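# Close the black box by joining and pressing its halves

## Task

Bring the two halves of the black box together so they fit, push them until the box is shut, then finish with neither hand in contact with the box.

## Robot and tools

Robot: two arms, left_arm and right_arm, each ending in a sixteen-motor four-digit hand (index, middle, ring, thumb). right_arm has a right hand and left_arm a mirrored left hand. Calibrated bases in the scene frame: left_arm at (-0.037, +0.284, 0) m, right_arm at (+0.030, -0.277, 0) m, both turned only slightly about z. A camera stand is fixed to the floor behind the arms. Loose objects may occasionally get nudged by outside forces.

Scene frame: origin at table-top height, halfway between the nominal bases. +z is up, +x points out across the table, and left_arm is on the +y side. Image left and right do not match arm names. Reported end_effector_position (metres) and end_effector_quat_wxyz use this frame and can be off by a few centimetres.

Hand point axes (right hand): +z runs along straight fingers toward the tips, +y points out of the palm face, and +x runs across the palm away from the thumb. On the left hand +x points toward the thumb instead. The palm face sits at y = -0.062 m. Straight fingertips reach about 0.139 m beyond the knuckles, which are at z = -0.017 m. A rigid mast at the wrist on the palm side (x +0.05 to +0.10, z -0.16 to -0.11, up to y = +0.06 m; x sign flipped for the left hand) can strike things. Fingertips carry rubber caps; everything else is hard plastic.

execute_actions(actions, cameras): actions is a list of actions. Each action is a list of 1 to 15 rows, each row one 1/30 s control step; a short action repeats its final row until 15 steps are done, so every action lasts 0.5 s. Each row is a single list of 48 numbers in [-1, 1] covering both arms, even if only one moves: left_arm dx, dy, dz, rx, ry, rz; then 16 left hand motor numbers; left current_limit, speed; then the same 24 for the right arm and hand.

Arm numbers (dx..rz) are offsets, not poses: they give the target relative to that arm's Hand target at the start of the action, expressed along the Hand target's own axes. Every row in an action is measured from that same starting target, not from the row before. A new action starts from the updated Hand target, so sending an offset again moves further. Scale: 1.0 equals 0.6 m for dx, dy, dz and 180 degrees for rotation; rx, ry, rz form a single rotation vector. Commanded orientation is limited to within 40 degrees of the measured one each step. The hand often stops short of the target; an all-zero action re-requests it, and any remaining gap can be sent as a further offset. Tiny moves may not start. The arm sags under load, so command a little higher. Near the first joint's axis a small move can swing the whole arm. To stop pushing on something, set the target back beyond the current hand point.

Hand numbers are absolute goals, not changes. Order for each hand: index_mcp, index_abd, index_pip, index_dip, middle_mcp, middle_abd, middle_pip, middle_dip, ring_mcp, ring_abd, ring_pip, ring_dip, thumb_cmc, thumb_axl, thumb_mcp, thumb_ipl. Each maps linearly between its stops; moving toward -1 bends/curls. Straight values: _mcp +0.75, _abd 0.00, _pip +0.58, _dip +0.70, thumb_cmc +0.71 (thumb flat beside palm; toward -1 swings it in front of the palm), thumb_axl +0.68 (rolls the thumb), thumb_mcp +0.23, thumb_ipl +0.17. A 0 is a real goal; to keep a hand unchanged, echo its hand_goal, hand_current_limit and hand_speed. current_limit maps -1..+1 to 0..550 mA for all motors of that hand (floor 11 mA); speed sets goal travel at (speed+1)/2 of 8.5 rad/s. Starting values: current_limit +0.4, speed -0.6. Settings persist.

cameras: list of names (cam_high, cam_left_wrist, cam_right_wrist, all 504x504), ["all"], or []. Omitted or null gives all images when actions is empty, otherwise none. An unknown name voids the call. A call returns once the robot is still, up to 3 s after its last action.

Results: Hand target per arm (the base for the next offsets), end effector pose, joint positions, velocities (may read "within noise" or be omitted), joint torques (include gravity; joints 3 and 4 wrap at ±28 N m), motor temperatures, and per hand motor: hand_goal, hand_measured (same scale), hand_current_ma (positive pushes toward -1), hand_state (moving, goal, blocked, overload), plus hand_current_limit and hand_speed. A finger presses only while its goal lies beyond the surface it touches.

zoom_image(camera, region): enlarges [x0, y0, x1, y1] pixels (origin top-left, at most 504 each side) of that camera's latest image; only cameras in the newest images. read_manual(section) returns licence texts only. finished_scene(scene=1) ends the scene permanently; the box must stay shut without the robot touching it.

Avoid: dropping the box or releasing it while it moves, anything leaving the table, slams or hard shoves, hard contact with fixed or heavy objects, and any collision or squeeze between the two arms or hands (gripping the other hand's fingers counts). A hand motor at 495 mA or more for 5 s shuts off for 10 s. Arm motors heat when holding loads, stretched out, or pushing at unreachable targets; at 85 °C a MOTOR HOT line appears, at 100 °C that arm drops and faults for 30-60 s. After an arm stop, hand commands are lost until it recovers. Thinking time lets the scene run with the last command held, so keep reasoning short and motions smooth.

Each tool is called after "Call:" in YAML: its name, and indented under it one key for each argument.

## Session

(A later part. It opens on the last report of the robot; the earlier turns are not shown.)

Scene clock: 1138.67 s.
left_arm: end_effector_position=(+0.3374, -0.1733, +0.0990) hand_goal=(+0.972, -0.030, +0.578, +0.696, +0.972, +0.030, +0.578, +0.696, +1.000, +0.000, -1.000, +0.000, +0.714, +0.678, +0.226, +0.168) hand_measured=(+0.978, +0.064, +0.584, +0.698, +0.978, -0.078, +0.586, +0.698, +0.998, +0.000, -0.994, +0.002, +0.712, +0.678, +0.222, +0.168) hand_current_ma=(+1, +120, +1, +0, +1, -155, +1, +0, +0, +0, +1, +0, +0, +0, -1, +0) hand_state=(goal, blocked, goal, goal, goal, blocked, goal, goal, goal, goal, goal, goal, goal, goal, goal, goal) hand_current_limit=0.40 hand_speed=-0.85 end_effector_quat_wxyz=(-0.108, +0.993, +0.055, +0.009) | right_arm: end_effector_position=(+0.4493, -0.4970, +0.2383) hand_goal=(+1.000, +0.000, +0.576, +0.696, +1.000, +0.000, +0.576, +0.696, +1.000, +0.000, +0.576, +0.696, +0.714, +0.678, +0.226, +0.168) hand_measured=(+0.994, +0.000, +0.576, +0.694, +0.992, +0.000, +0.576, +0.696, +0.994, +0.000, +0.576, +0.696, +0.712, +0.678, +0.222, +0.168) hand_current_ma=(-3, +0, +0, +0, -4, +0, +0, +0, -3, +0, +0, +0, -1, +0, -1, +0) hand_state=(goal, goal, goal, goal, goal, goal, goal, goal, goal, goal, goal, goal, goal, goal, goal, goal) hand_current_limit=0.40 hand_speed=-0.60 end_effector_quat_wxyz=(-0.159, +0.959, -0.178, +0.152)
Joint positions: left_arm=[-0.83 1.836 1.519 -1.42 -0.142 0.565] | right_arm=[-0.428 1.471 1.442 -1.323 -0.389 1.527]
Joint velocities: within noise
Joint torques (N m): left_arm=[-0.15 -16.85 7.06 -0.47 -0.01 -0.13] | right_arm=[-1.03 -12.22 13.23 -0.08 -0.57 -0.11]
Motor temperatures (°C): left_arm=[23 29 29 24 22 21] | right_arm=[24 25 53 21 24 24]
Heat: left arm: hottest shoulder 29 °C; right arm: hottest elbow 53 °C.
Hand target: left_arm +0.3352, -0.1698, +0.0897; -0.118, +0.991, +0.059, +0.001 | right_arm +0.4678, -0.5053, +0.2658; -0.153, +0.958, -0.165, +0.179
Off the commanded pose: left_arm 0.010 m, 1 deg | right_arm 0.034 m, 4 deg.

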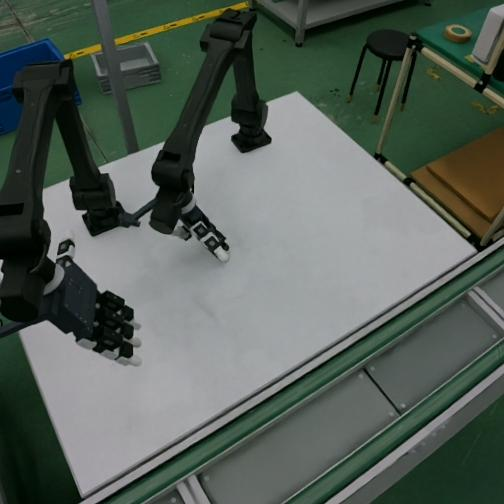

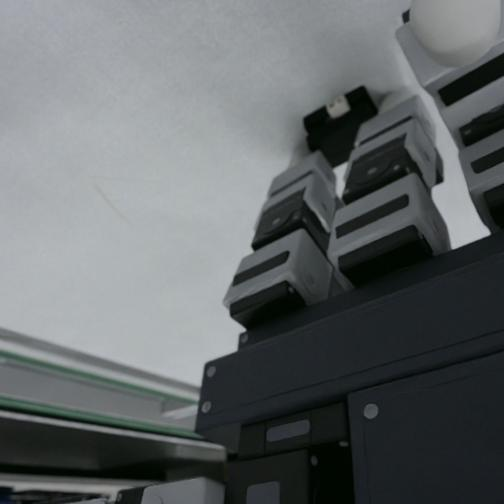

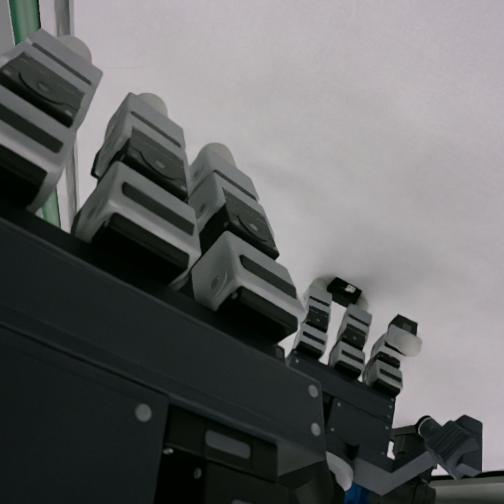

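Call:
zoom_image:
  camera: "cam_left_wrist"
  region: [300, 75, 380, 155]

Call:
zoom_image:
  camera: "cam_right_wrist"
  region: [315, 260, 375, 320]

Scaled by 6.300.

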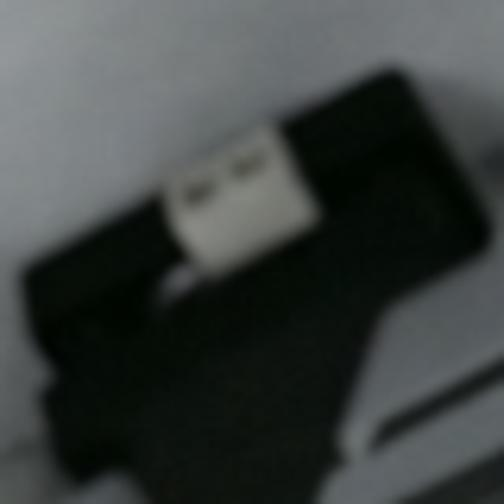

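Scaled by 8.400.

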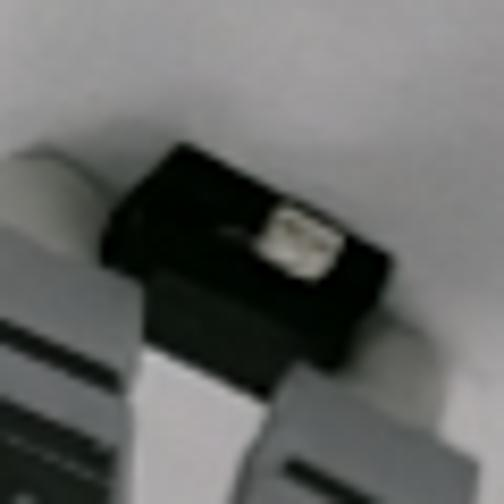

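Call:
execute_actions:
  actions:
    - [[0,0,0,0,0,0,0.972,-0.14,0.577,0.696,0.972,0.14,0.577,0.696,1,0,-1,0,0.714,0.678,0.226,0.168,0.4,-0.85,0,0,0,0,0,0,1,0,0.576,0.696,1,0,0.576,0.696,1,0,0.576,0.696,0.714,0.678,0.226,0.168,0.4,-0.6]]
    - [[0,-0.024,-0.097,0,0,0,0.972,-0.15,0.577,0.696,0.972,0.15,0.577,0.696,1,0,-1,0,0.714,0.678,0.226,0.168,0.4,-0.85,0,0,0,0,0,0,1,0,0.576,0.696,1,0,0.576,0.696,1,0,0.576,0.696,0.714,0.678,0.226,0.168,0.4,-0.6]]
  cameras: ["cam_left_wrist","cam_right_wrist"]

Call:
zoom_image:
  camera: "cam_left_wrist"
  region: [300, 75, 380, 155]

Call:
zoom_image:
  camera: "cam_right_wrist"
  region: [315, 260, 375, 320]

Scene clock: 1146.43 s.
left_arm: end_effector_position=(+0.3240, -0.1572, +0.1245) hand_goal=(+0.972, -0.150, +0.578, +0.696, +0.972, +0.150, +0.578, +0.696, +1.000, +0.000, -1.000, +0.000, +0.714, +0.678, +0.226, +0.168) hand_measured=(+0.972, +0.060, +0.582, +0.698, +0.964, -0.070, +0.576, +0.696, +0.998, +0.000, -0.994, +0.002, +0.712, +0.678, +0.222, +0.168) hand_current_ma=(+0, +385, +0, +0, -2, -385, +0, +0, +0, +0, +1, +0, +0, +0, -1, +0) hand_state=(goal, blocked, goal, goal, goal, blocked, goal, goal, goal, goal, goal, goal, goal, goal, goal, goal) hand_current_limit=0.40 hand_speed=-0.85 end_effector_quat_wxyz=(-0.138, +0.989, +0.053, -0.013) | right_arm: end_effector_position=(+0.4493, -0.4970, +0.2383) hand_goal=(+1.000, +0.000, +0.576, +0.696, +1.000, +0.000, +0.576, +0.696, +1.000, +0.000, +0.576, +0.696, +0.714, +0.678, +0.226, +0.168) hand_measured=(+0.994, +0.000, +0.576, +0.694, +0.992, +0.000, +0.576, +0.696, +0.994, +0.000, +0.576, +0.696, +0.712, +0.678, +0.222, +0.168) hand_current_ma=(-3, +0, +0, +0, -4, +0, +0, +0, -3, +0, +0, +0, -1, +0, -1, +0) hand_state=(goal, goal, goal, goal, goal, goal, goal, goal, goal, goal, goal, goal, goal, goal, goal, goal) hand_current_limit=0.40 hand_speed=-0.60 end_effector_quat_wxyz=(-0.159, +0.959, -0.178, +0.152)
Joint positions: left_arm=[-0.83 1.811 1.559 -1.558 -0.141 0.565] | right_arm=[-0.428 1.471 1.442 -1.323 -0.389 1.527]
Joint torques (N m): left_arm=[-0.44 -18.84 12.03 -0.76 0 -0.13] | right_arm=[-0.97 -12.22 13.23 -0.08 -0.58 -0.12]
Heat: left arm: hottest shoulder 29 °C; right arm: hottest elbow 53 °C.
Hand target: left_arm +0.3342, -0.1695, +0.1497; -0.118, +0.991, +0.059, +0.001 | right_arm +0.4678, -0.5053, +0.2658; -0.153, +0.958, -0.165, +0.179
Off the commanded pose: left_arm 0.030 m, 3 deg | right_arm 0.034 m, 4 deg.
Images, in order (width x height): cam_left_wrist 504x504, cam_right_wrist 504x504.

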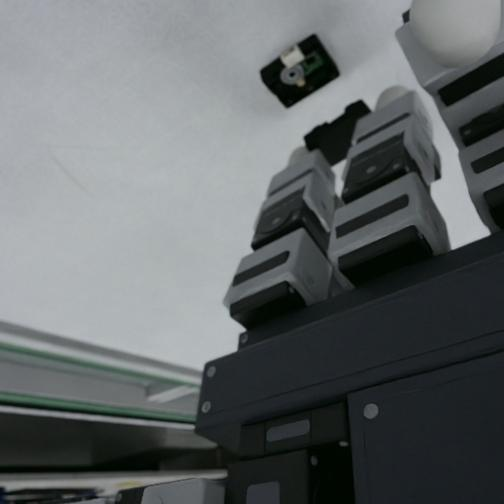

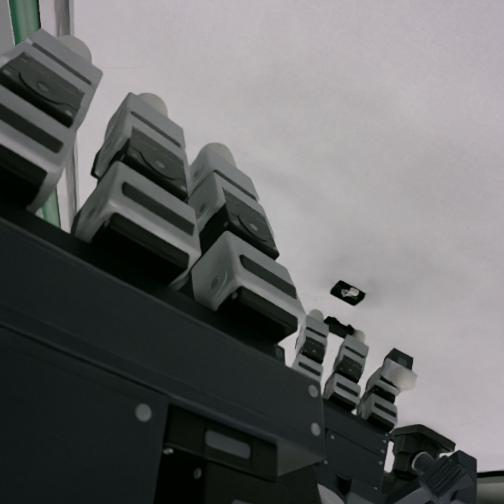

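Scaled by 6.300.

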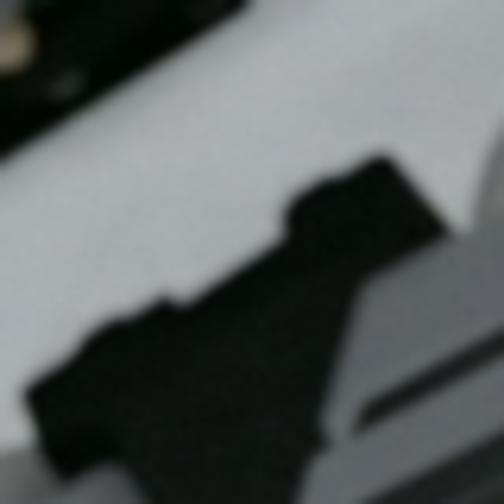

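Scaled by 8.400.

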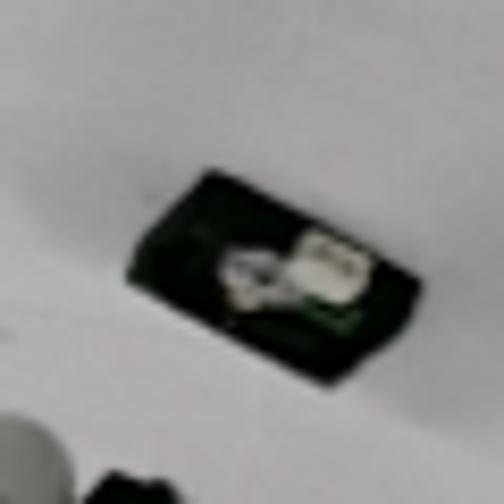

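Call:
execute_actions:
  actions:
    - [[0,0,0,0,0,0,0.972,-0.08,0.577,0.696,0.972,0.08,0.577,0.696,1,0,-1,0,0.714,0.678,0.226,0.168,0.4,-0.85,0,0,0,0,0,0,1,0,0.576,0.696,1,0,0.576,0.696,1,0,0.576,0.696,0.714,0.678,0.226,0.168,0.4,-0.6]]
  cameras: ["cam_left_wrist","cam_right_wrist"]

Call:
zoom_image:
  camera: "cam_right_wrist"
  region: [315, 290, 375, 350]

Call:
zoom_image:
  camera: "cam_left_wrist"
  region: [290, 90, 390, 190]

Call:
zoom_image:
  camera: "cam_left_wrist"
  region: [250, 25, 350, 125]

Scene clock: 1156.70 s.
left_arm: end_effector_position=(+0.3240, -0.1572, +0.1245) hand_goal=(+0.972, -0.080, +0.578, +0.696, +0.972, +0.080, +0.578, +0.696, +1.000, +0.000, -1.000, +0.000, +0.714, +0.678, +0.226, +0.168) hand_measured=(+0.972, +0.060, +0.582, +0.698, +0.964, -0.070, +0.576, +0.696, +0.998, +0.000, -0.994, +0.002, +0.712, +0.678, +0.222, +0.168) hand_current_ma=(+0, +252, +0, +0, -2, -281, +0, +0, +0, +0, +1, +0, +0, +0, -1, +0) hand_state=(goal, blocked, goal, goal, goal, blocked, goal, goal, goal, goal, goal, goal, goal, goal, goal, goal) hand_current_limit=0.40 hand_speed=-0.85 end_effector_quat_wxyz=(-0.138, +0.989, +0.053, -0.013) | right_arm: end_effector_position=(+0.4493, -0.4970, +0.2383) hand_goal=(+1.000, +0.000, +0.576, +0.696, +1.000, +0.000, +0.576, +0.696, +1.000, +0.000, +0.576, +0.696, +0.714, +0.678, +0.226, +0.168) hand_measured=(+0.994, +0.000, +0.576, +0.694, +0.992, +0.000, +0.576, +0.696, +0.994, +0.000, +0.576, +0.696, +0.712, +0.678, +0.222, +0.168) hand_current_ma=(-3, +0, +0, +0, -4, +0, +0, +0, -3, +0, +0, +0, -1, +0, -1, +0) hand_state=(goal, goal, goal, goal, goal, goal, goal, goal, goal, goal, goal, goal, goal, goal, goal, goal) hand_current_limit=0.40 hand_speed=-0.60 end_effector_quat_wxyz=(-0.159, +0.959, -0.178, +0.152)
Joint positions: left_arm=[-0.83 1.811 1.559 -1.558 -0.141 0.565] | right_arm=[-0.428 1.471 1.442 -1.323 -0.389 1.527]
Joint torques (N m): left_arm=[-0.15 -18.08 12.14 -0.75 -0.01 -0.14] | right_arm=[-0.91 -12.22 13.22 -0.06 -0.58 -0.11]
Heat: left arm: hottest shoulder 29 °C; right arm: hottest elbow 53 °C.
Hand target: left_arm +0.3342, -0.1695, +0.1497; -0.118, +0.991, +0.059, +0.001 | right_arm +0.4678, -0.5053, +0.2658; -0.153, +0.958, -0.165, +0.179
Off the commanded pose: left_arm 0.030 m, 3 deg | right_arm 0.034 m, 4 deg.
Images, in order (width x height): cam_left_wrist 504x504, cam_right_wrist 504x504.

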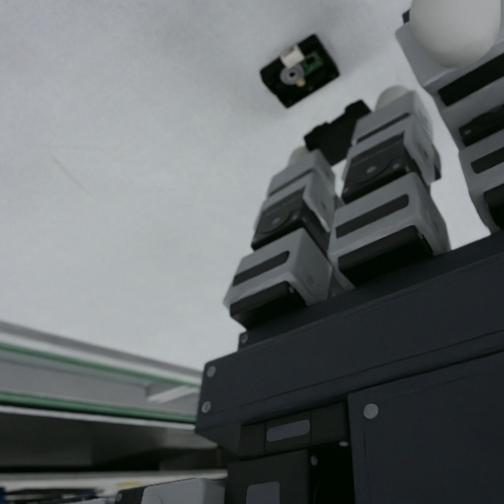

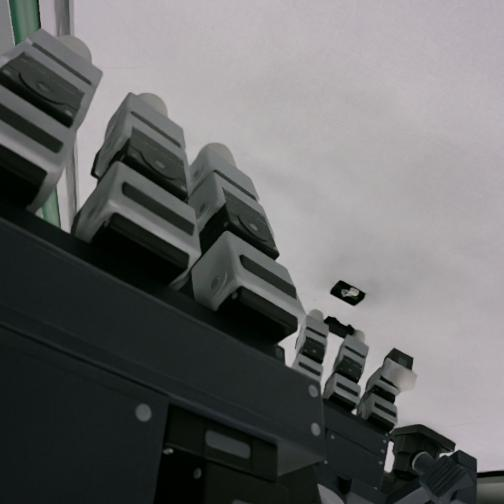

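Scaled by 8.400.

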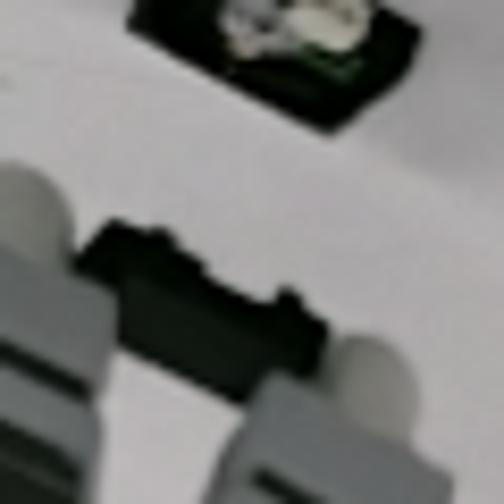

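Scaled by 5.040.

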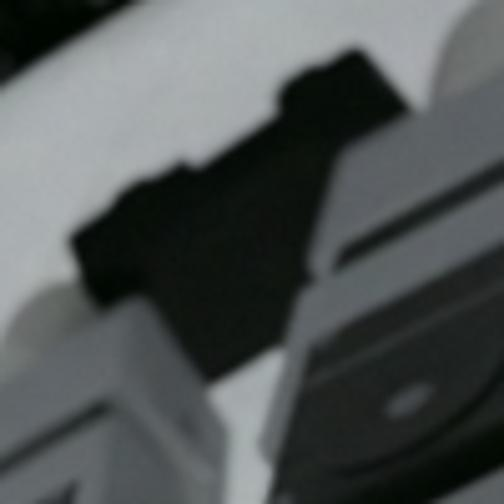

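Scaled by 5.040.

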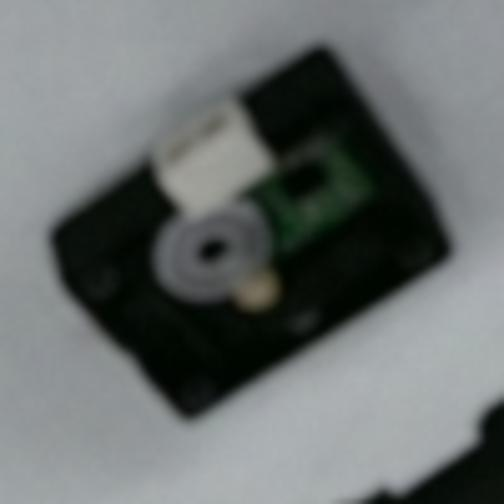

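Call:
execute_actions:
  actions:
    - [[0,0.0225,0.0093,0.0556,0,0,0.972,-0.08,0.577,0.696,0.972,0.08,0.577,0.696,1,0,-1,0,0.714,0.678,0.226,0.168,0.4,-0.85,0,0,0,0,0,0,1,0,0.576,0.696,1,0,0.576,0.696,1,0,0.576,0.696,0.714,0.678,0.226,0.168,0.4,-0.6]]
  cameras: ["cam_left_wrist","cam_right_wrist"]

Call:
zoom_image:
  camera: "cam_right_wrist"
  region: [315, 275, 375, 335]

Call:
zoom_image:
  camera: "cam_left_wrist"
  region: [270, 50, 390, 170]

Scene clock: 1178.17 s.
left_arm: end_effector_position=(+0.3268, -0.1679, +0.1252) hand_goal=(+0.972, -0.080, +0.578, +0.696, +0.972, +0.080, +0.578, +0.696, +1.000, +0.000, -1.000, +0.000, +0.714, +0.678, +0.226, +0.168) hand_measured=(+0.972, +0.060, +0.582, +0.698, +0.962, -0.070, +0.576, +0.696, +0.998, +0.000, -0.994, +0.002, +0.712, +0.678, +0.222, +0.168) hand_current_ma=(+0, +252, +0, +0, -3, -281, +0, +0, +0, +0, +1, +0, +0, +0, -1, +0) hand_state=(goal, blocked, goal, goal, goal, blocked, goal, goal, goal, goal, goal, goal, goal, goal, goal, goal) hand_current_limit=0.40 hand_speed=-0.85 end_effector_quat_wxyz=(-0.190, +0.980, +0.051, +0.001) | right_arm: end_effector_position=(+0.4493, -0.4970, +0.2383) hand_goal=(+1.000, +0.000, +0.576, +0.696, +1.000, +0.000, +0.576, +0.696, +1.000, +0.000, +0.576, +0.696, +0.714, +0.678, +0.226, +0.168) hand_measured=(+0.994, +0.000, +0.576, +0.694, +0.992, +0.000, +0.576, +0.696, +0.994, +0.000, +0.576, +0.696, +0.712, +0.678, +0.222, +0.168) hand_current_ma=(-3, +0, +0, +0, -4, +0, +0, +0, -3, +0, +0, +0, -1, +0, -1, +0) hand_state=(goal, goal, goal, goal, goal, goal, goal, goal, goal, goal, goal, goal, goal, goal, goal, goal) hand_current_limit=0.40 hand_speed=-0.60 end_effector_quat_wxyz=(-0.159, +0.959, -0.178, +0.152)
Joint positions: left_arm=[-0.867 1.887 1.671 -1.675 -0.213 0.513] | right_arm=[-0.428 1.471 1.442 -1.323 -0.389 1.527]
Joint torques (N m): left_arm=[-0.56 -17.73 12.21 -0.94 -0.22 -0.15] | right_arm=[-0.97 -12.22 13.23 -0.06 -0.57 -0.11]
Heat: left arm: hottest elbow 30 °C; right arm: hottest elbow 53 °C.
Hand target: left_arm +0.3357, -0.1812, +0.1411; -0.204, +0.977, +0.059, -0.004 | right_arm +0.4678, -0.5053, +0.2658; -0.153, +0.958, -0.165, +0.179
Off the commanded pose: left_arm 0.023 m, 2 deg | right_arm 0.034 m, 4 deg.
joint sent to its limit (left arm) — joint 4 (wrist pitch), lower limit. The joint targets are off in orientation, not in position.
Images, in order (width x height): cam_left_wrist 504x504, cam_right_wrist 504x504.

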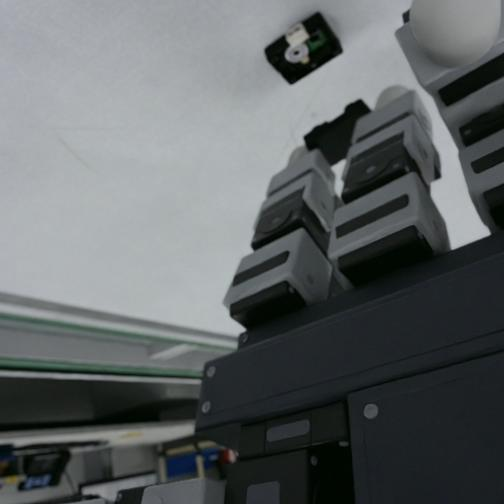

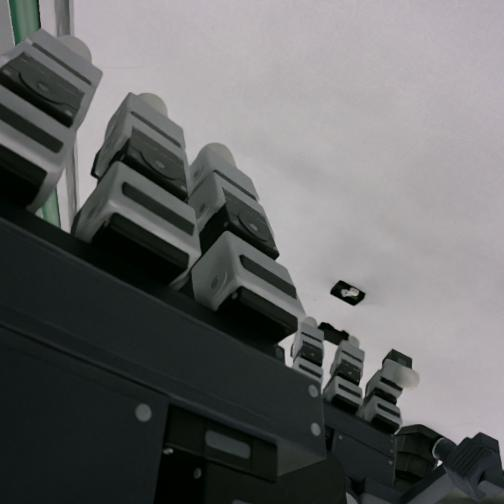

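Scaled by 8.400.

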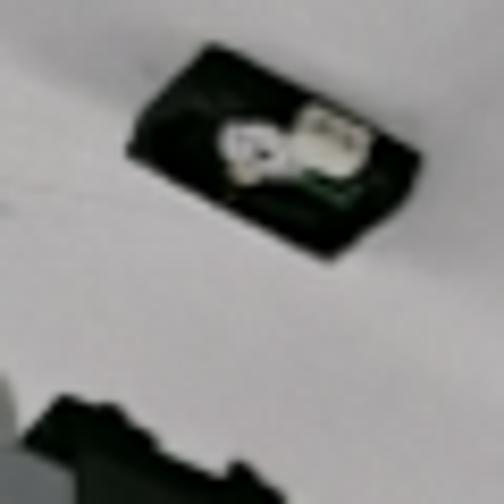

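Scaled by 4.200.

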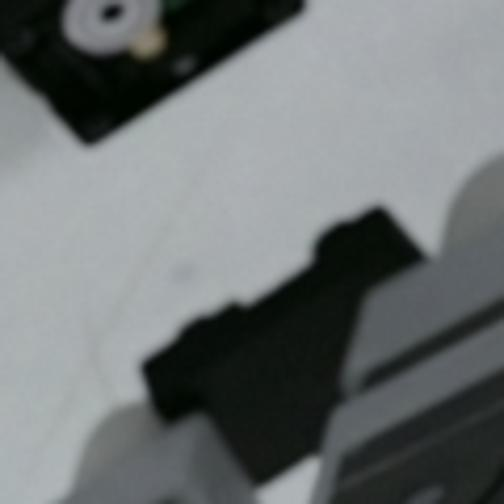

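Call:
zoom_image:
  camera: "cam_right_wrist"
  region: [305, 300, 365, 360]

Scaled by 8.400.

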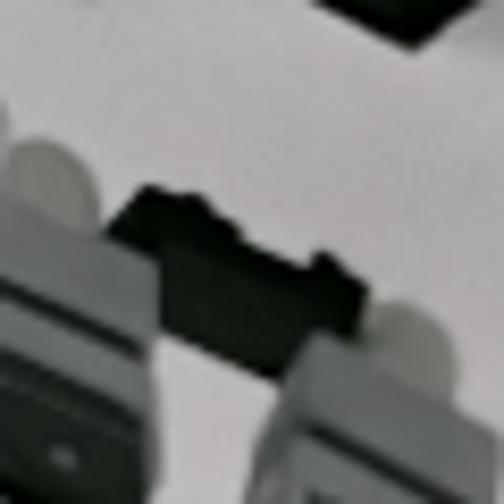

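Call:
execute_actions:
  actions:
    - [[0.005,0.0245,0.0385,0.0167,0,0,0.972,-0.08,0.577,0.696,0.972,0.08,0.577,0.696,1,0,-1,0,0.714,0.678,0.226,0.168,0.4,-0.85,0,0,0,0,0,0,1,0,0.576,0.696,1,0,0.576,0.696,1,0,0.576,0.696,0.714,0.678,0.226,0.168,0.4,-0.6],[0.010,0.0489,0.0769,0.0167,0,0,0.972,-0.08,0.577,0.696,0.972,0.08,0.577,0.696,1,0,-1,0,0.714,0.678,0.226,0.168,0.4,-0.85,0,0,0,0,0,0,1,0,0.576,0.696,1,0,0.576,0.696,1,0,0.576,0.696,0.714,0.678,0.226,0.168,0.4,-0.6]]
  cameras: ["cam_left_wrist","cam_right_wrist"]

Call:
zoom_image:
  camera: "cam_right_wrist"
  region: [315, 275, 375, 335]

Call:
zoom_image:
  camera: "cam_left_wrist"
  region: [270, 70, 390, 190]

Scene clock: 1203.27 s.
left_arm: end_effector_position=(+0.3357, -0.1719, +0.0638) hand_goal=(+0.972, -0.080, +0.578, +0.696, +0.972, +0.080, +0.578, +0.696, +1.000, +0.000, -1.000, +0.000, +0.714, +0.678, +0.226, +0.168) hand_measured=(+0.974, +0.060, +0.584, +0.698, +0.962, -0.070, +0.576, +0.696, +0.998, +0.000, -0.994, +0.002, +0.712, +0.678, +0.222, +0.168) hand_current_ma=(+0, +252, +1, +0, -3, -281, +0, +0, +0, +0, +1, +0, +0, +0, -1, +0) hand_state=(goal, blocked, goal, goal, goal, blocked, goal, goal, goal, goal, goal, goal, goal, goal, goal, goal) hand_current_limit=0.40 hand_speed=-0.85 end_effector_quat_wxyz=(-0.237, +0.970, +0.053, -0.015) | right_arm: end_effector_position=(+0.4493, -0.4970, +0.2383) hand_goal=(+1.000, +0.000, +0.576, +0.696, +1.000, +0.000, +0.576, +0.696, +1.000, +0.000, +0.576, +0.696, +0.714, +0.678, +0.226, +0.168) hand_measured=(+0.994, +0.000, +0.576, +0.694, +0.992, +0.000, +0.576, +0.696, +0.994, +0.000, +0.576, +0.696, +0.712, +0.678, +0.222, +0.168) hand_current_ma=(-3, +0, +0, +0, -4, +0, +0, +0, -3, +0, +0, +0, -1, +0, -1, +0) hand_state=(goal, goal, goal, goal, goal, goal, goal, goal, goal, goal, goal, goal, goal, goal, goal, goal) hand_current_limit=0.40 hand_speed=-0.60 end_effector_quat_wxyz=(-0.159, +0.959, -0.178, +0.152)
Joint positions: left_arm=[-0.869 2.022 1.71 -1.68 -0.237 0.489] | right_arm=[-0.428 1.471 1.442 -1.323 -0.389 1.527]
Joint torques (N m): left_arm=[-0.73 -20.66 11.26 -0.92 -0.16 -0.18] | right_arm=[-0.97 -12.28 13.23 -0.08 -0.57 -0.12]
Heat: left arm: hottest elbow 31 °C; right arm: hottest elbow 53 °C.
Hand target: left_arm +0.3436, -0.1888, +0.0873; -0.229, +0.972, +0.059, -0.006 | right_arm +0.4678, -0.5053, +0.2658; -0.153, +0.958, -0.165, +0.179
Off the commanded pose: left_arm 0.030 m, 2 deg | right_arm 0.034 m, 4 deg.
joint sent to its limit (left arm) — joint 4 (wrist pitch), lower limit. The joint targets still meet the commanded pose.
Images, in order (width x height): cam_left_wrist 504x504, cam_right_wrist 504x504.

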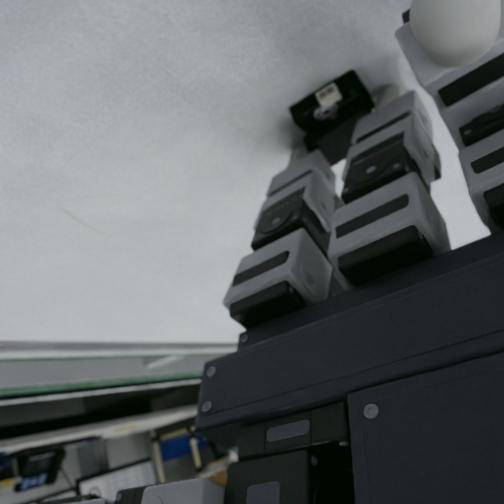

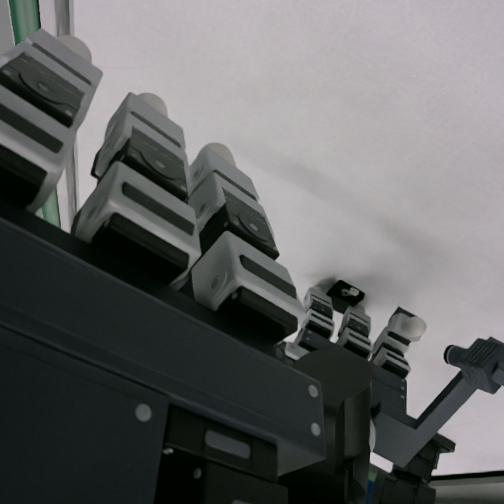

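Scaled by 8.400.

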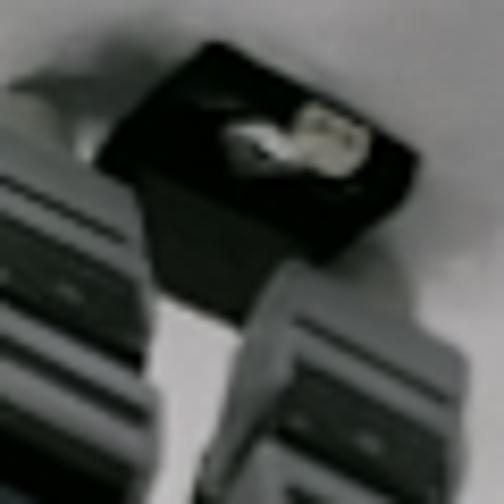

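Scaled by 4.200.

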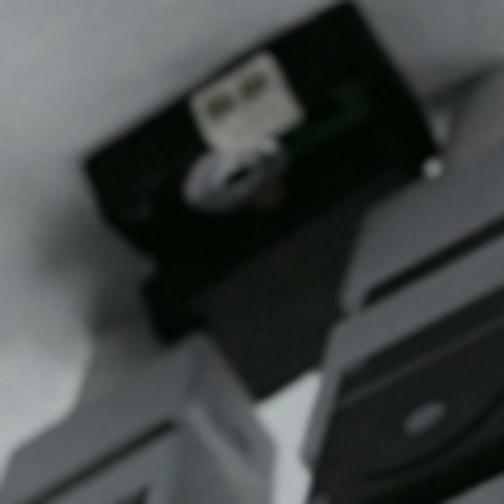

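Call:
execute_actions:
  actions:
    - [[0,0.0038,-0.0298,0,0,0,0.972,-0.08,0.577,0.696,0.972,0.08,0.577,0.696,1,0,-1,0,0.714,0.678,0.226,0.168,0.4,-0.85,0,0,0,0,0,0,1,0,0.576,0.696,1,0,0.576,0.696,1,0,0.576,0.696,0.714,0.678,0.226,0.168,0.4,-0.6]]
  cameras: ["cam_left_wrist","cam_right_wrist"]

Call:
zoom_image:
  camera: "cam_right_wrist"
  region: [315, 275, 375, 335]

Call:
zoom_image:
  camera: "cam_left_wrist"
  region: [270, 70, 390, 190]

Scene clock: 1219.03 s.
left_arm: end_effector_position=(+0.3374, -0.1802, +0.0734) hand_goal=(+0.972, -0.080, +0.578, +0.696, +0.972, +0.080, +0.578, +0.696, +1.000, +0.000, -1.000, +0.000, +0.714, +0.678, +0.226, +0.168) hand_measured=(+0.974, +0.060, +0.584, +0.698, +0.962, -0.070, +0.574, +0.696, +0.998, +0.000, -0.994, +0.002, +0.712, +0.678, +0.222, +0.168) hand_current_ma=(+0, +252, +1, +0, -3, -281, +0, +0, +0, +0, +1, +0, +0, +0, -1, +0) hand_state=(goal, blocked, goal, goal, goal, blocked, goal, goal, goal, goal, goal, goal, goal, goal, goal, goal) hand_current_limit=0.40 hand_speed=-0.85 end_effector_quat_wxyz=(-0.227, +0.972, +0.052, -0.007) | right_arm: end_effector_position=(+0.4493, -0.4970, +0.2383) hand_goal=(+1.000, +0.000, +0.576, +0.696, +1.000, +0.000, +0.576, +0.696, +1.000, +0.000, +0.576, +0.696, +0.714, +0.678, +0.226, +0.168) hand_measured=(+0.994, +0.000, +0.576, +0.694, +0.992, +0.000, +0.576, +0.696, +0.994, +0.000, +0.576, +0.696, +0.712, +0.678, +0.222, +0.168) hand_current_ma=(-3, +0, +0, +0, -4, +0, +0, +0, -3, +0, +0, +0, -1, +0, -1, +0) hand_state=(goal, goal, goal, goal, goal, goal, goal, goal, goal, goal, goal, goal, goal, goal, goal, goal) hand_current_limit=0.40 hand_speed=-0.60 end_effector_quat_wxyz=(-0.159, +0.959, -0.178, +0.152)
Joint positions: left_arm=[-0.875 2.016 1.729 -1.68 -0.237 0.489] | right_arm=[-0.428 1.471 1.442 -1.323 -0.389 1.527]
Joint torques (N m): left_arm=[-0.91 -21.25 11.63 -0.92 -0.07 -0.15] | right_arm=[-0.91 -12.22 13.23 -0.08 -0.58 -0.12]
Heat: left arm: hottest elbow 31 °C; right arm: hottest elbow 54 °C.
Hand target: left_arm +0.3445, -0.1988, +0.1022; -0.230, +0.972, +0.059, -0.006 | right_arm +0.4678, -0.5053, +0.2658; -0.153, +0.958, -0.165, +0.179
Off the commanded pose: left_arm 0.035 m, 1 deg | right_arm 0.034 m, 4 deg.
joint sent to its limit (left arm) — joint 4 (wrist pitch), lower limit. The joint targets are off in orientation, not in position.
Images, in order (width x height): cam_left_wrist 504x504, cam_right_wrist 504x504.

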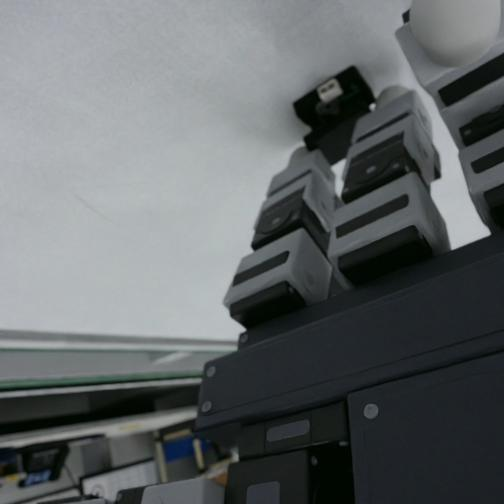

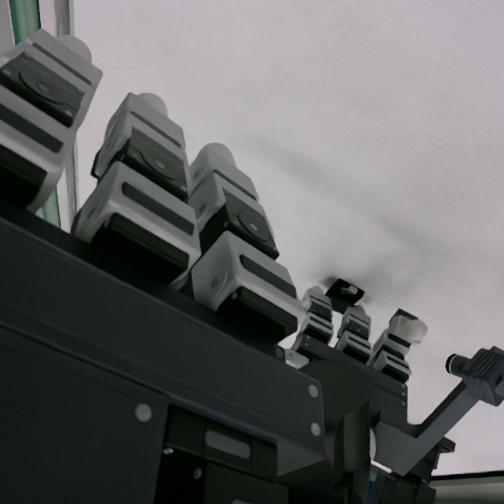

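Scaled by 8.400.

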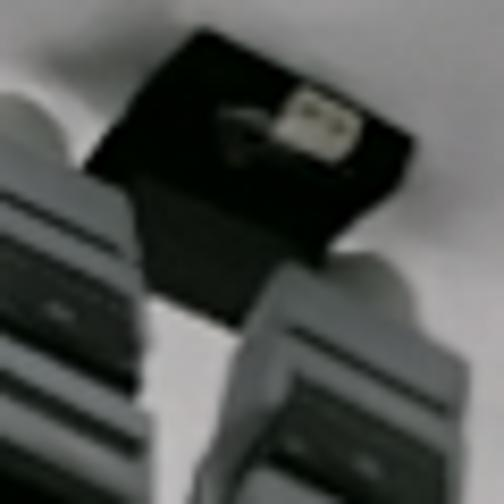

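Scaled by 4.200.

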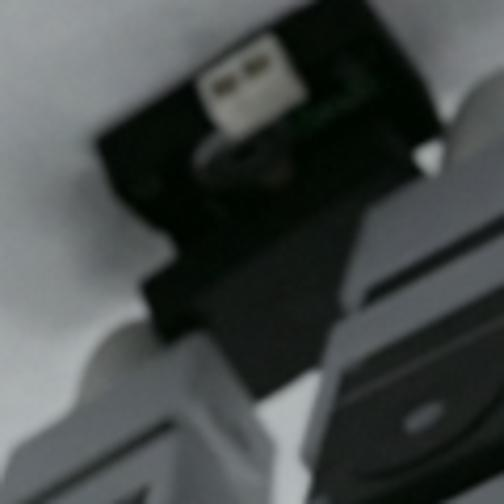

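Call:
zoom_image:
  camera: "cam_left_wrist"
  region: [290, 60, 350, 120]

Call:
zoom_image:
  camera: "cam_left_wrist"
  region: [295, 100, 355, 160]

Call:
zoom_image:
  camera: "cam_right_wrist"
  region: [322, 275, 367, 320]

Scaled by 8.400.

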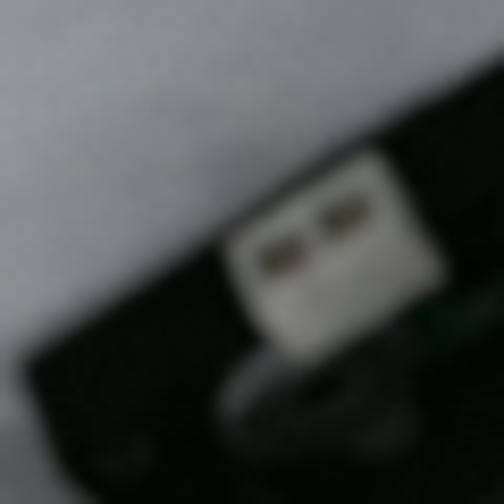

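Scaled by 8.400.

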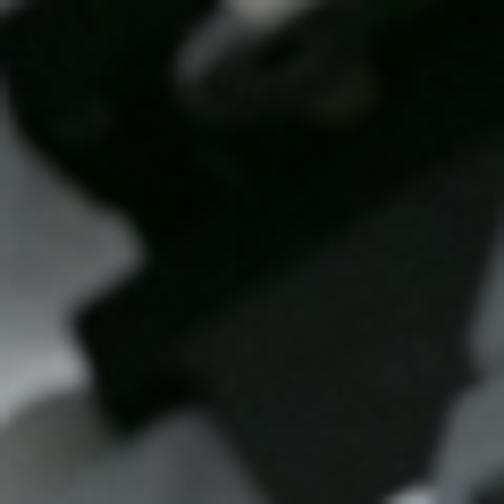

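Scaled by 11.200.

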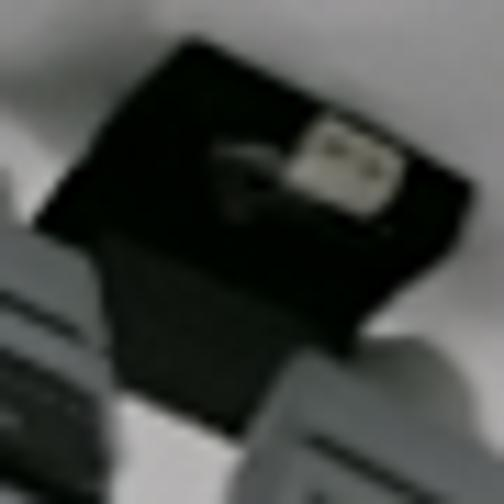

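Call:
execute_actions:
  actions:
    - [[0,-0.0222,-0.0448,0,0,0,0.972,-0.08,0.577,0.696,0.972,0.08,0.577,0.696,1,0,-1,0,0.714,0.678,0.226,0.168,0.4,-0.85,0,0,0,0,0,0,1,0,0.576,0.696,1,0,0.576,0.696,1,0,0.576,0.696,0.714,0.678,0.226,0.168,0.4,-0.6]]
  cameras: ["cam_left_wrist","cam_right_wrist"]

Call:
zoom_image:
  camera: "cam_right_wrist"
  region: [315, 275, 375, 335]

Call:
zoom_image:
  camera: "cam_left_wrist"
  region: [260, 40, 380, 160]

Scene clock: 1248.67 s.
left_arm: end_effector_position=(+0.3389, -0.1823, +0.1113) hand_goal=(+0.972, -0.080, +0.578, +0.696, +0.972, +0.080, +0.578, +0.696, +1.000, +0.000, -1.000, +0.000, +0.714, +0.678, +0.226, +0.168) hand_measured=(+0.972, +0.060, +0.584, +0.698, +0.962, -0.070, +0.574, +0.696, +0.998, +0.000, -0.994, +0.002, +0.712, +0.678, +0.222, +0.168) hand_current_ma=(+0, +252, +1, +0, -3, -281, +0, +0, +0, +0, +1, +0, +0, +0, -1, +0) hand_state=(goal, blocked, goal, goal, goal, blocked, goal, goal, goal, goal, goal, goal, goal, goal, goal, goal) hand_current_limit=0.40 hand_speed=-0.85 end_effector_quat_wxyz=(-0.200, +0.978, +0.056, +0.010) | right_arm: end_effector_position=(+0.4493, -0.4970, +0.2383) hand_goal=(+1.000, +0.000, +0.576, +0.696, +1.000, +0.000, +0.576, +0.696, +1.000, +0.000, +0.576, +0.696, +0.714, +0.678, +0.226, +0.168) hand_measured=(+0.994, +0.000, +0.576, +0.694, +0.992, +0.000, +0.576, +0.696, +0.994, +0.000, +0.576, +0.696, +0.712, +0.678, +0.222, +0.168) hand_current_ma=(-3, +0, +0, +0, -4, +0, +0, +0, -3, +0, +0, +0, -1, +0, -1, +0) hand_state=(goal, goal, goal, goal, goal, goal, goal, goal, goal, goal, goal, goal, goal, goal, goal, goal) hand_current_limit=0.40 hand_speed=-0.60 end_effector_quat_wxyz=(-0.159, +0.959, -0.178, +0.152)
Joint positions: left_arm=[-0.875 1.951 1.729 -1.68 -0.236 0.489] | right_arm=[-0.428 1.471 1.442 -1.323 -0.389 1.527]
Joint torques (N m): left_arm=[-0.91 -19.19 11.86 -0.79 -0.12 -0.04] | right_arm=[-1.08 -12.22 13.23 -0.06 -0.58 -0.11]
Motor temperatures (°C): left_arm=[23 32 34 24 22 21] | right_arm=[24 25 54 21 24 24]
Heat: left arm: hottest elbow 34 °C; right arm: hottest elbow 54 °C.
Hand target: left_arm +0.3441, -0.1990, +0.1324; -0.229, +0.972, +0.059, -0.006 | right_arm +0.4678, -0.5053, +0.2658; -0.153, +0.958, -0.165, +0.179
Off the commanded pose: left_arm 0.027 m, 4 deg | right_arm 0.034 m, 4 deg.
joint sent to its limit (left arm) — joint 4 (wrist pitch), lower limit. The joint targets are off in orientation, not in position.
Images, in order (width x height): cam_left_wrist 504x504, cam_right_wrist 504x504.

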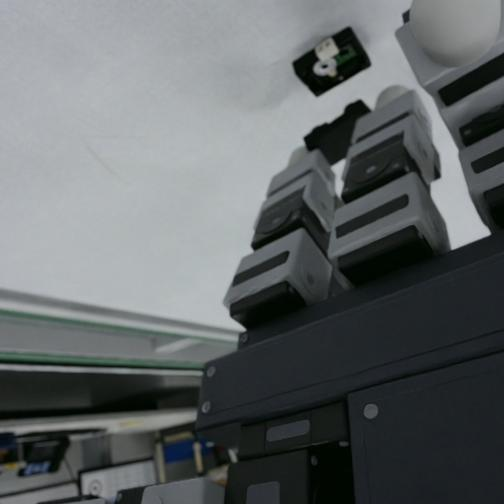

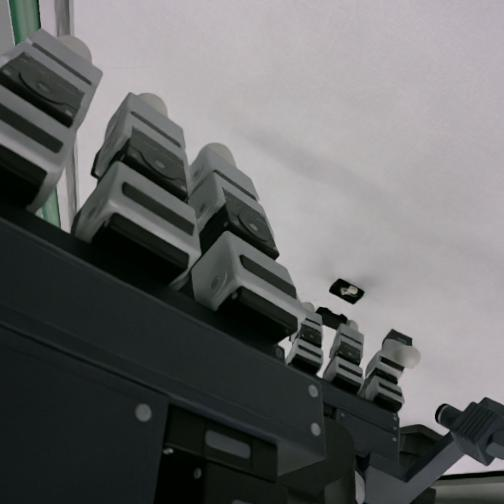

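Scaled by 8.400.

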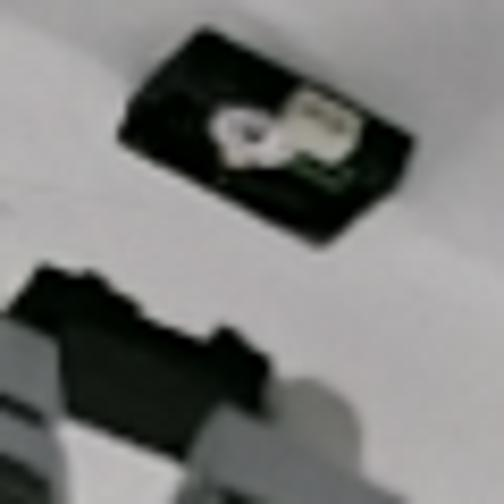

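Scaled by 4.200.

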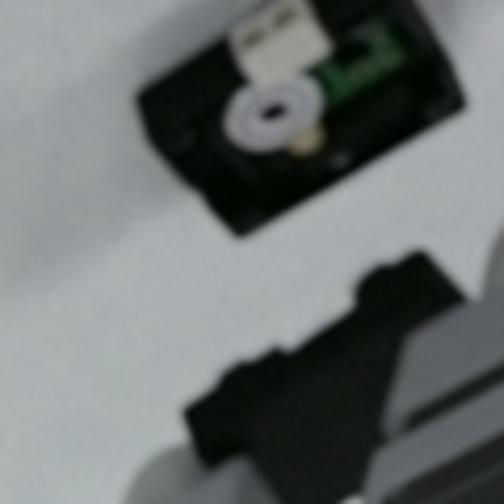

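Call:
zoom_image:
  camera: "cam_right_wrist"
  region: [312, 300, 352, 340]

Call:
zoom_image:
  camera: "cam_left_wrist"
  region: [298, 95, 378, 175]

Scaled by 12.600.

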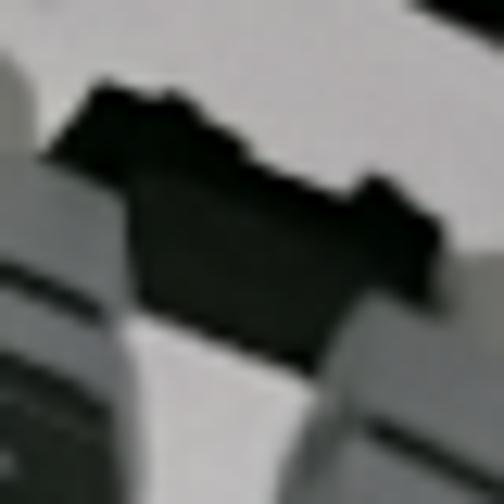

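Scaled by 6.300.

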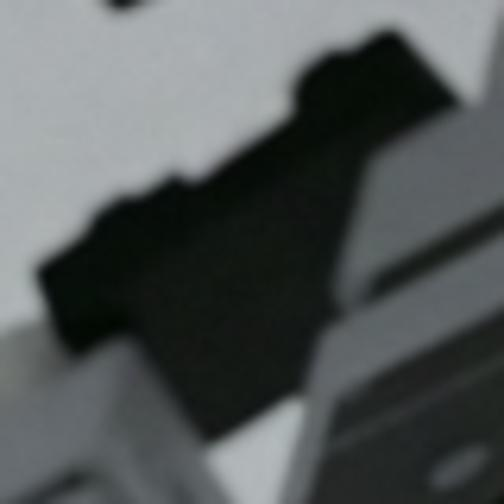

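Call:
execute_actions:
  actions:
    - [[-0.0015,0.0131,0.0139,0,0,0,0.972,-0.08,0.629,0.696,0.972,0.08,0.629,0.696,1,0,-1,0,0.714,0.678,0.226,0.168,0.4,-0.9,0,0,0,0,0,0,1,0,0.576,0.696,1,0,0.576,0.696,1,0,0.576,0.696,0.714,0.678,0.226,0.168,0.4,-0.6],[-0.003,0.0262,0.0278,0,0,0,0.972,-0.08,0.629,0.696,0.972,0.08,0.629,0.696,1,0,-1,0,0.714,0.678,0.226,0.168,0.4,-0.9,0,0,0,0,0,0,1,0,0.576,0.696,1,0,0.576,0.696,1,0,0.576,0.696,0.714,0.678,0.226,0.168,0.4,-0.6],[-0.0045,0.0393,0.0417,0,0,0,0.972,-0.08,0.629,0.696,0.972,0.08,0.629,0.696,1,0,-1,0,0.714,0.678,0.226,0.168,0.4,-0.9,0,0,0,0,0,0,1,0,0.576,0.696,1,0,0.576,0.696,1,0,0.576,0.696,0.714,0.678,0.226,0.168,0.4,-0.6]]
  cameras: ["cam_left_wrist","cam_right_wrist"]

Call:
zoom_image:
  camera: "cam_right_wrist"
  region: [315, 275, 375, 335]

Call:
zoom_image:
  camera: "cam_left_wrist"
  region: [260, 50, 380, 170]

Scene clock: 1329.23 s.
left_arm: end_effector_position=(+0.3364, -0.1927, +0.0813) hand_goal=(+0.972, -0.080, +0.630, +0.696, +0.972, +0.080, +0.630, +0.696, +1.000, +0.000, -1.000, +0.000, +0.714, +0.678, +0.226, +0.168) hand_measured=(+0.972, +0.060, +0.630, +0.698, +0.960, -0.070, +0.614, +0.696, +0.998, +0.000, -0.994, +0.002, +0.712, +0.678, +0.222, +0.168) hand_current_ma=(+0, +252, +0, +0, -3, -281, -5, +0, +0, +0, +1, +0, +0, +0, -1, +0) hand_state=(goal, blocked, goal, goal, goal, blocked, goal, goal, goal, goal, goal, goal, goal, goal, goal, goal) hand_current_limit=0.40 hand_speed=-0.90 end_effector_quat_wxyz=(-0.217, +0.975, +0.052, +0.000) | right_arm: end_effector_position=(+0.4493, -0.4970, +0.2383) hand_goal=(+1.000, +0.000, +0.576, +0.696, +1.000, +0.000, +0.576, +0.696, +1.000, +0.000, +0.576, +0.696, +0.714, +0.678, +0.226, +0.168) hand_measured=(+0.994, +0.000, +0.576, +0.694, +0.992, +0.000, +0.576, +0.696, +0.994, +0.000, +0.576, +0.696, +0.712, +0.678, +0.222, +0.168) hand_current_ma=(-3, +0, +0, +0, -4, +0, +0, +0, -3, +0, +0, +0, -1, +0, -1, +0) hand_state=(goal, goal, goal, goal, goal, goal, goal, goal, goal, goal, goal, goal, goal, goal, goal, goal) hand_current_limit=0.40 hand_speed=-0.60 end_effector_quat_wxyz=(-0.159, +0.959, -0.178, +0.152)
Joint positions: left_arm=[-0.889 2.018 1.754 -1.68 -0.232 0.48] | right_arm=[-0.428 1.471 1.442 -1.323 -0.389 1.527]
Joint torques (N m): left_arm=[-0.62 -19.9 11.66 -0.81 -0.08 -0.16] | right_arm=[-1.03 -12.28 13.22 -0.1 -0.57 -0.11]
Motor temperatures (°C): left_arm=[23 32 36 24 22 21] | right_arm=[24 25 55 21 24 24]
Heat: left arm: hottest elbow 36 °C; right arm: hottest elbow 55 °C.
Hand target: left_arm +0.3430, -0.2092, +0.0994; -0.229, +0.972, +0.059, -0.006 | right_arm +0.4678, -0.5053, +0.2658; -0.153, +0.958, -0.165, +0.179
Off the commanded pose: left_arm 0.025 m, 2 deg | right_arm 0.034 m, 4 deg.
joint sent to its limit (left arm) — joint 4 (wrist pitch), lower limit. The joint targets are off in orientation, not in position.
Images, in order (width x height): cam_left_wrist 504x504, cam_right_wrist 504x504.

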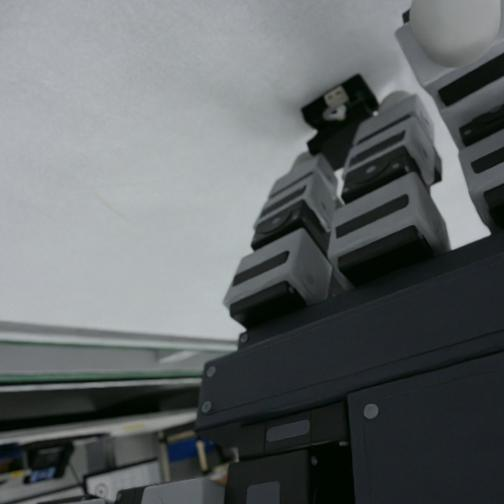

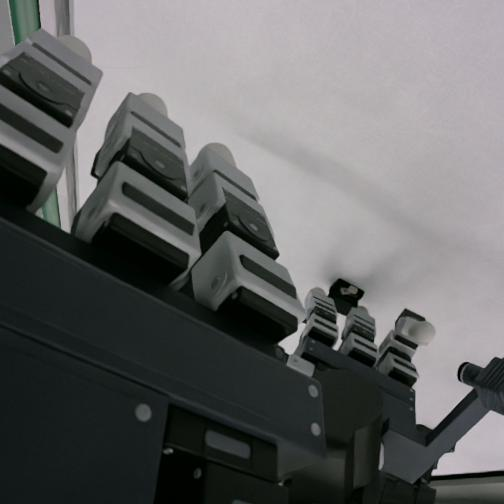

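Scaled by 8.400.

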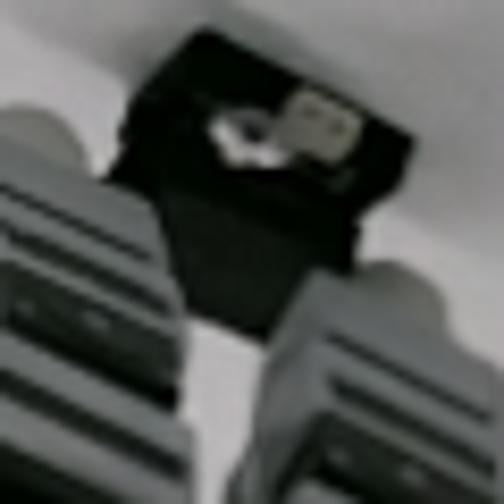

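Scaled by 4.200.

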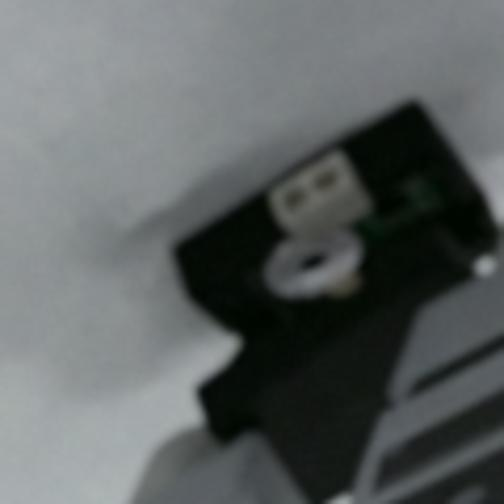

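Call:
zoom_image:
  camera: "cam_right_wrist"
  region: [325, 275, 370, 320]

Call:
zoom_image:
  camera: "cam_left_wrist"
  region: [298, 70, 388, 160]

Scaled by 11.200.

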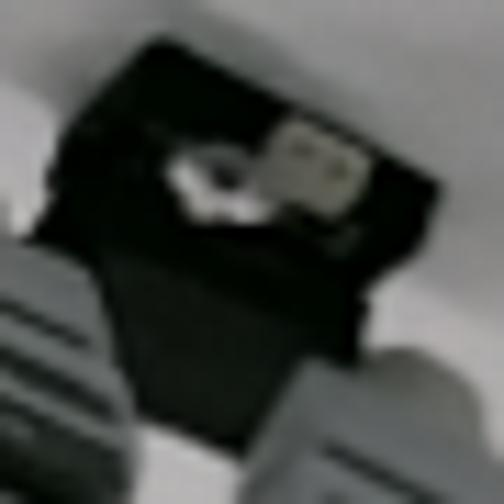

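Scaled by 5.600.

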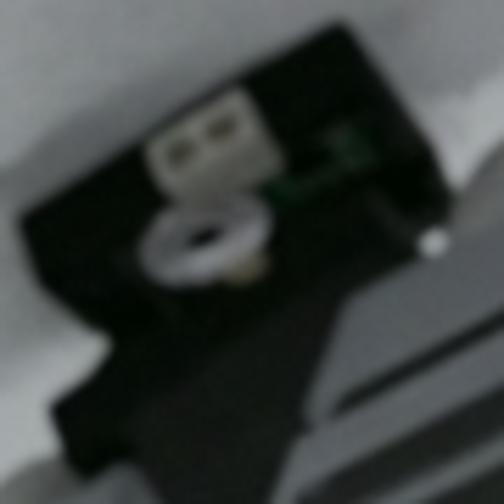

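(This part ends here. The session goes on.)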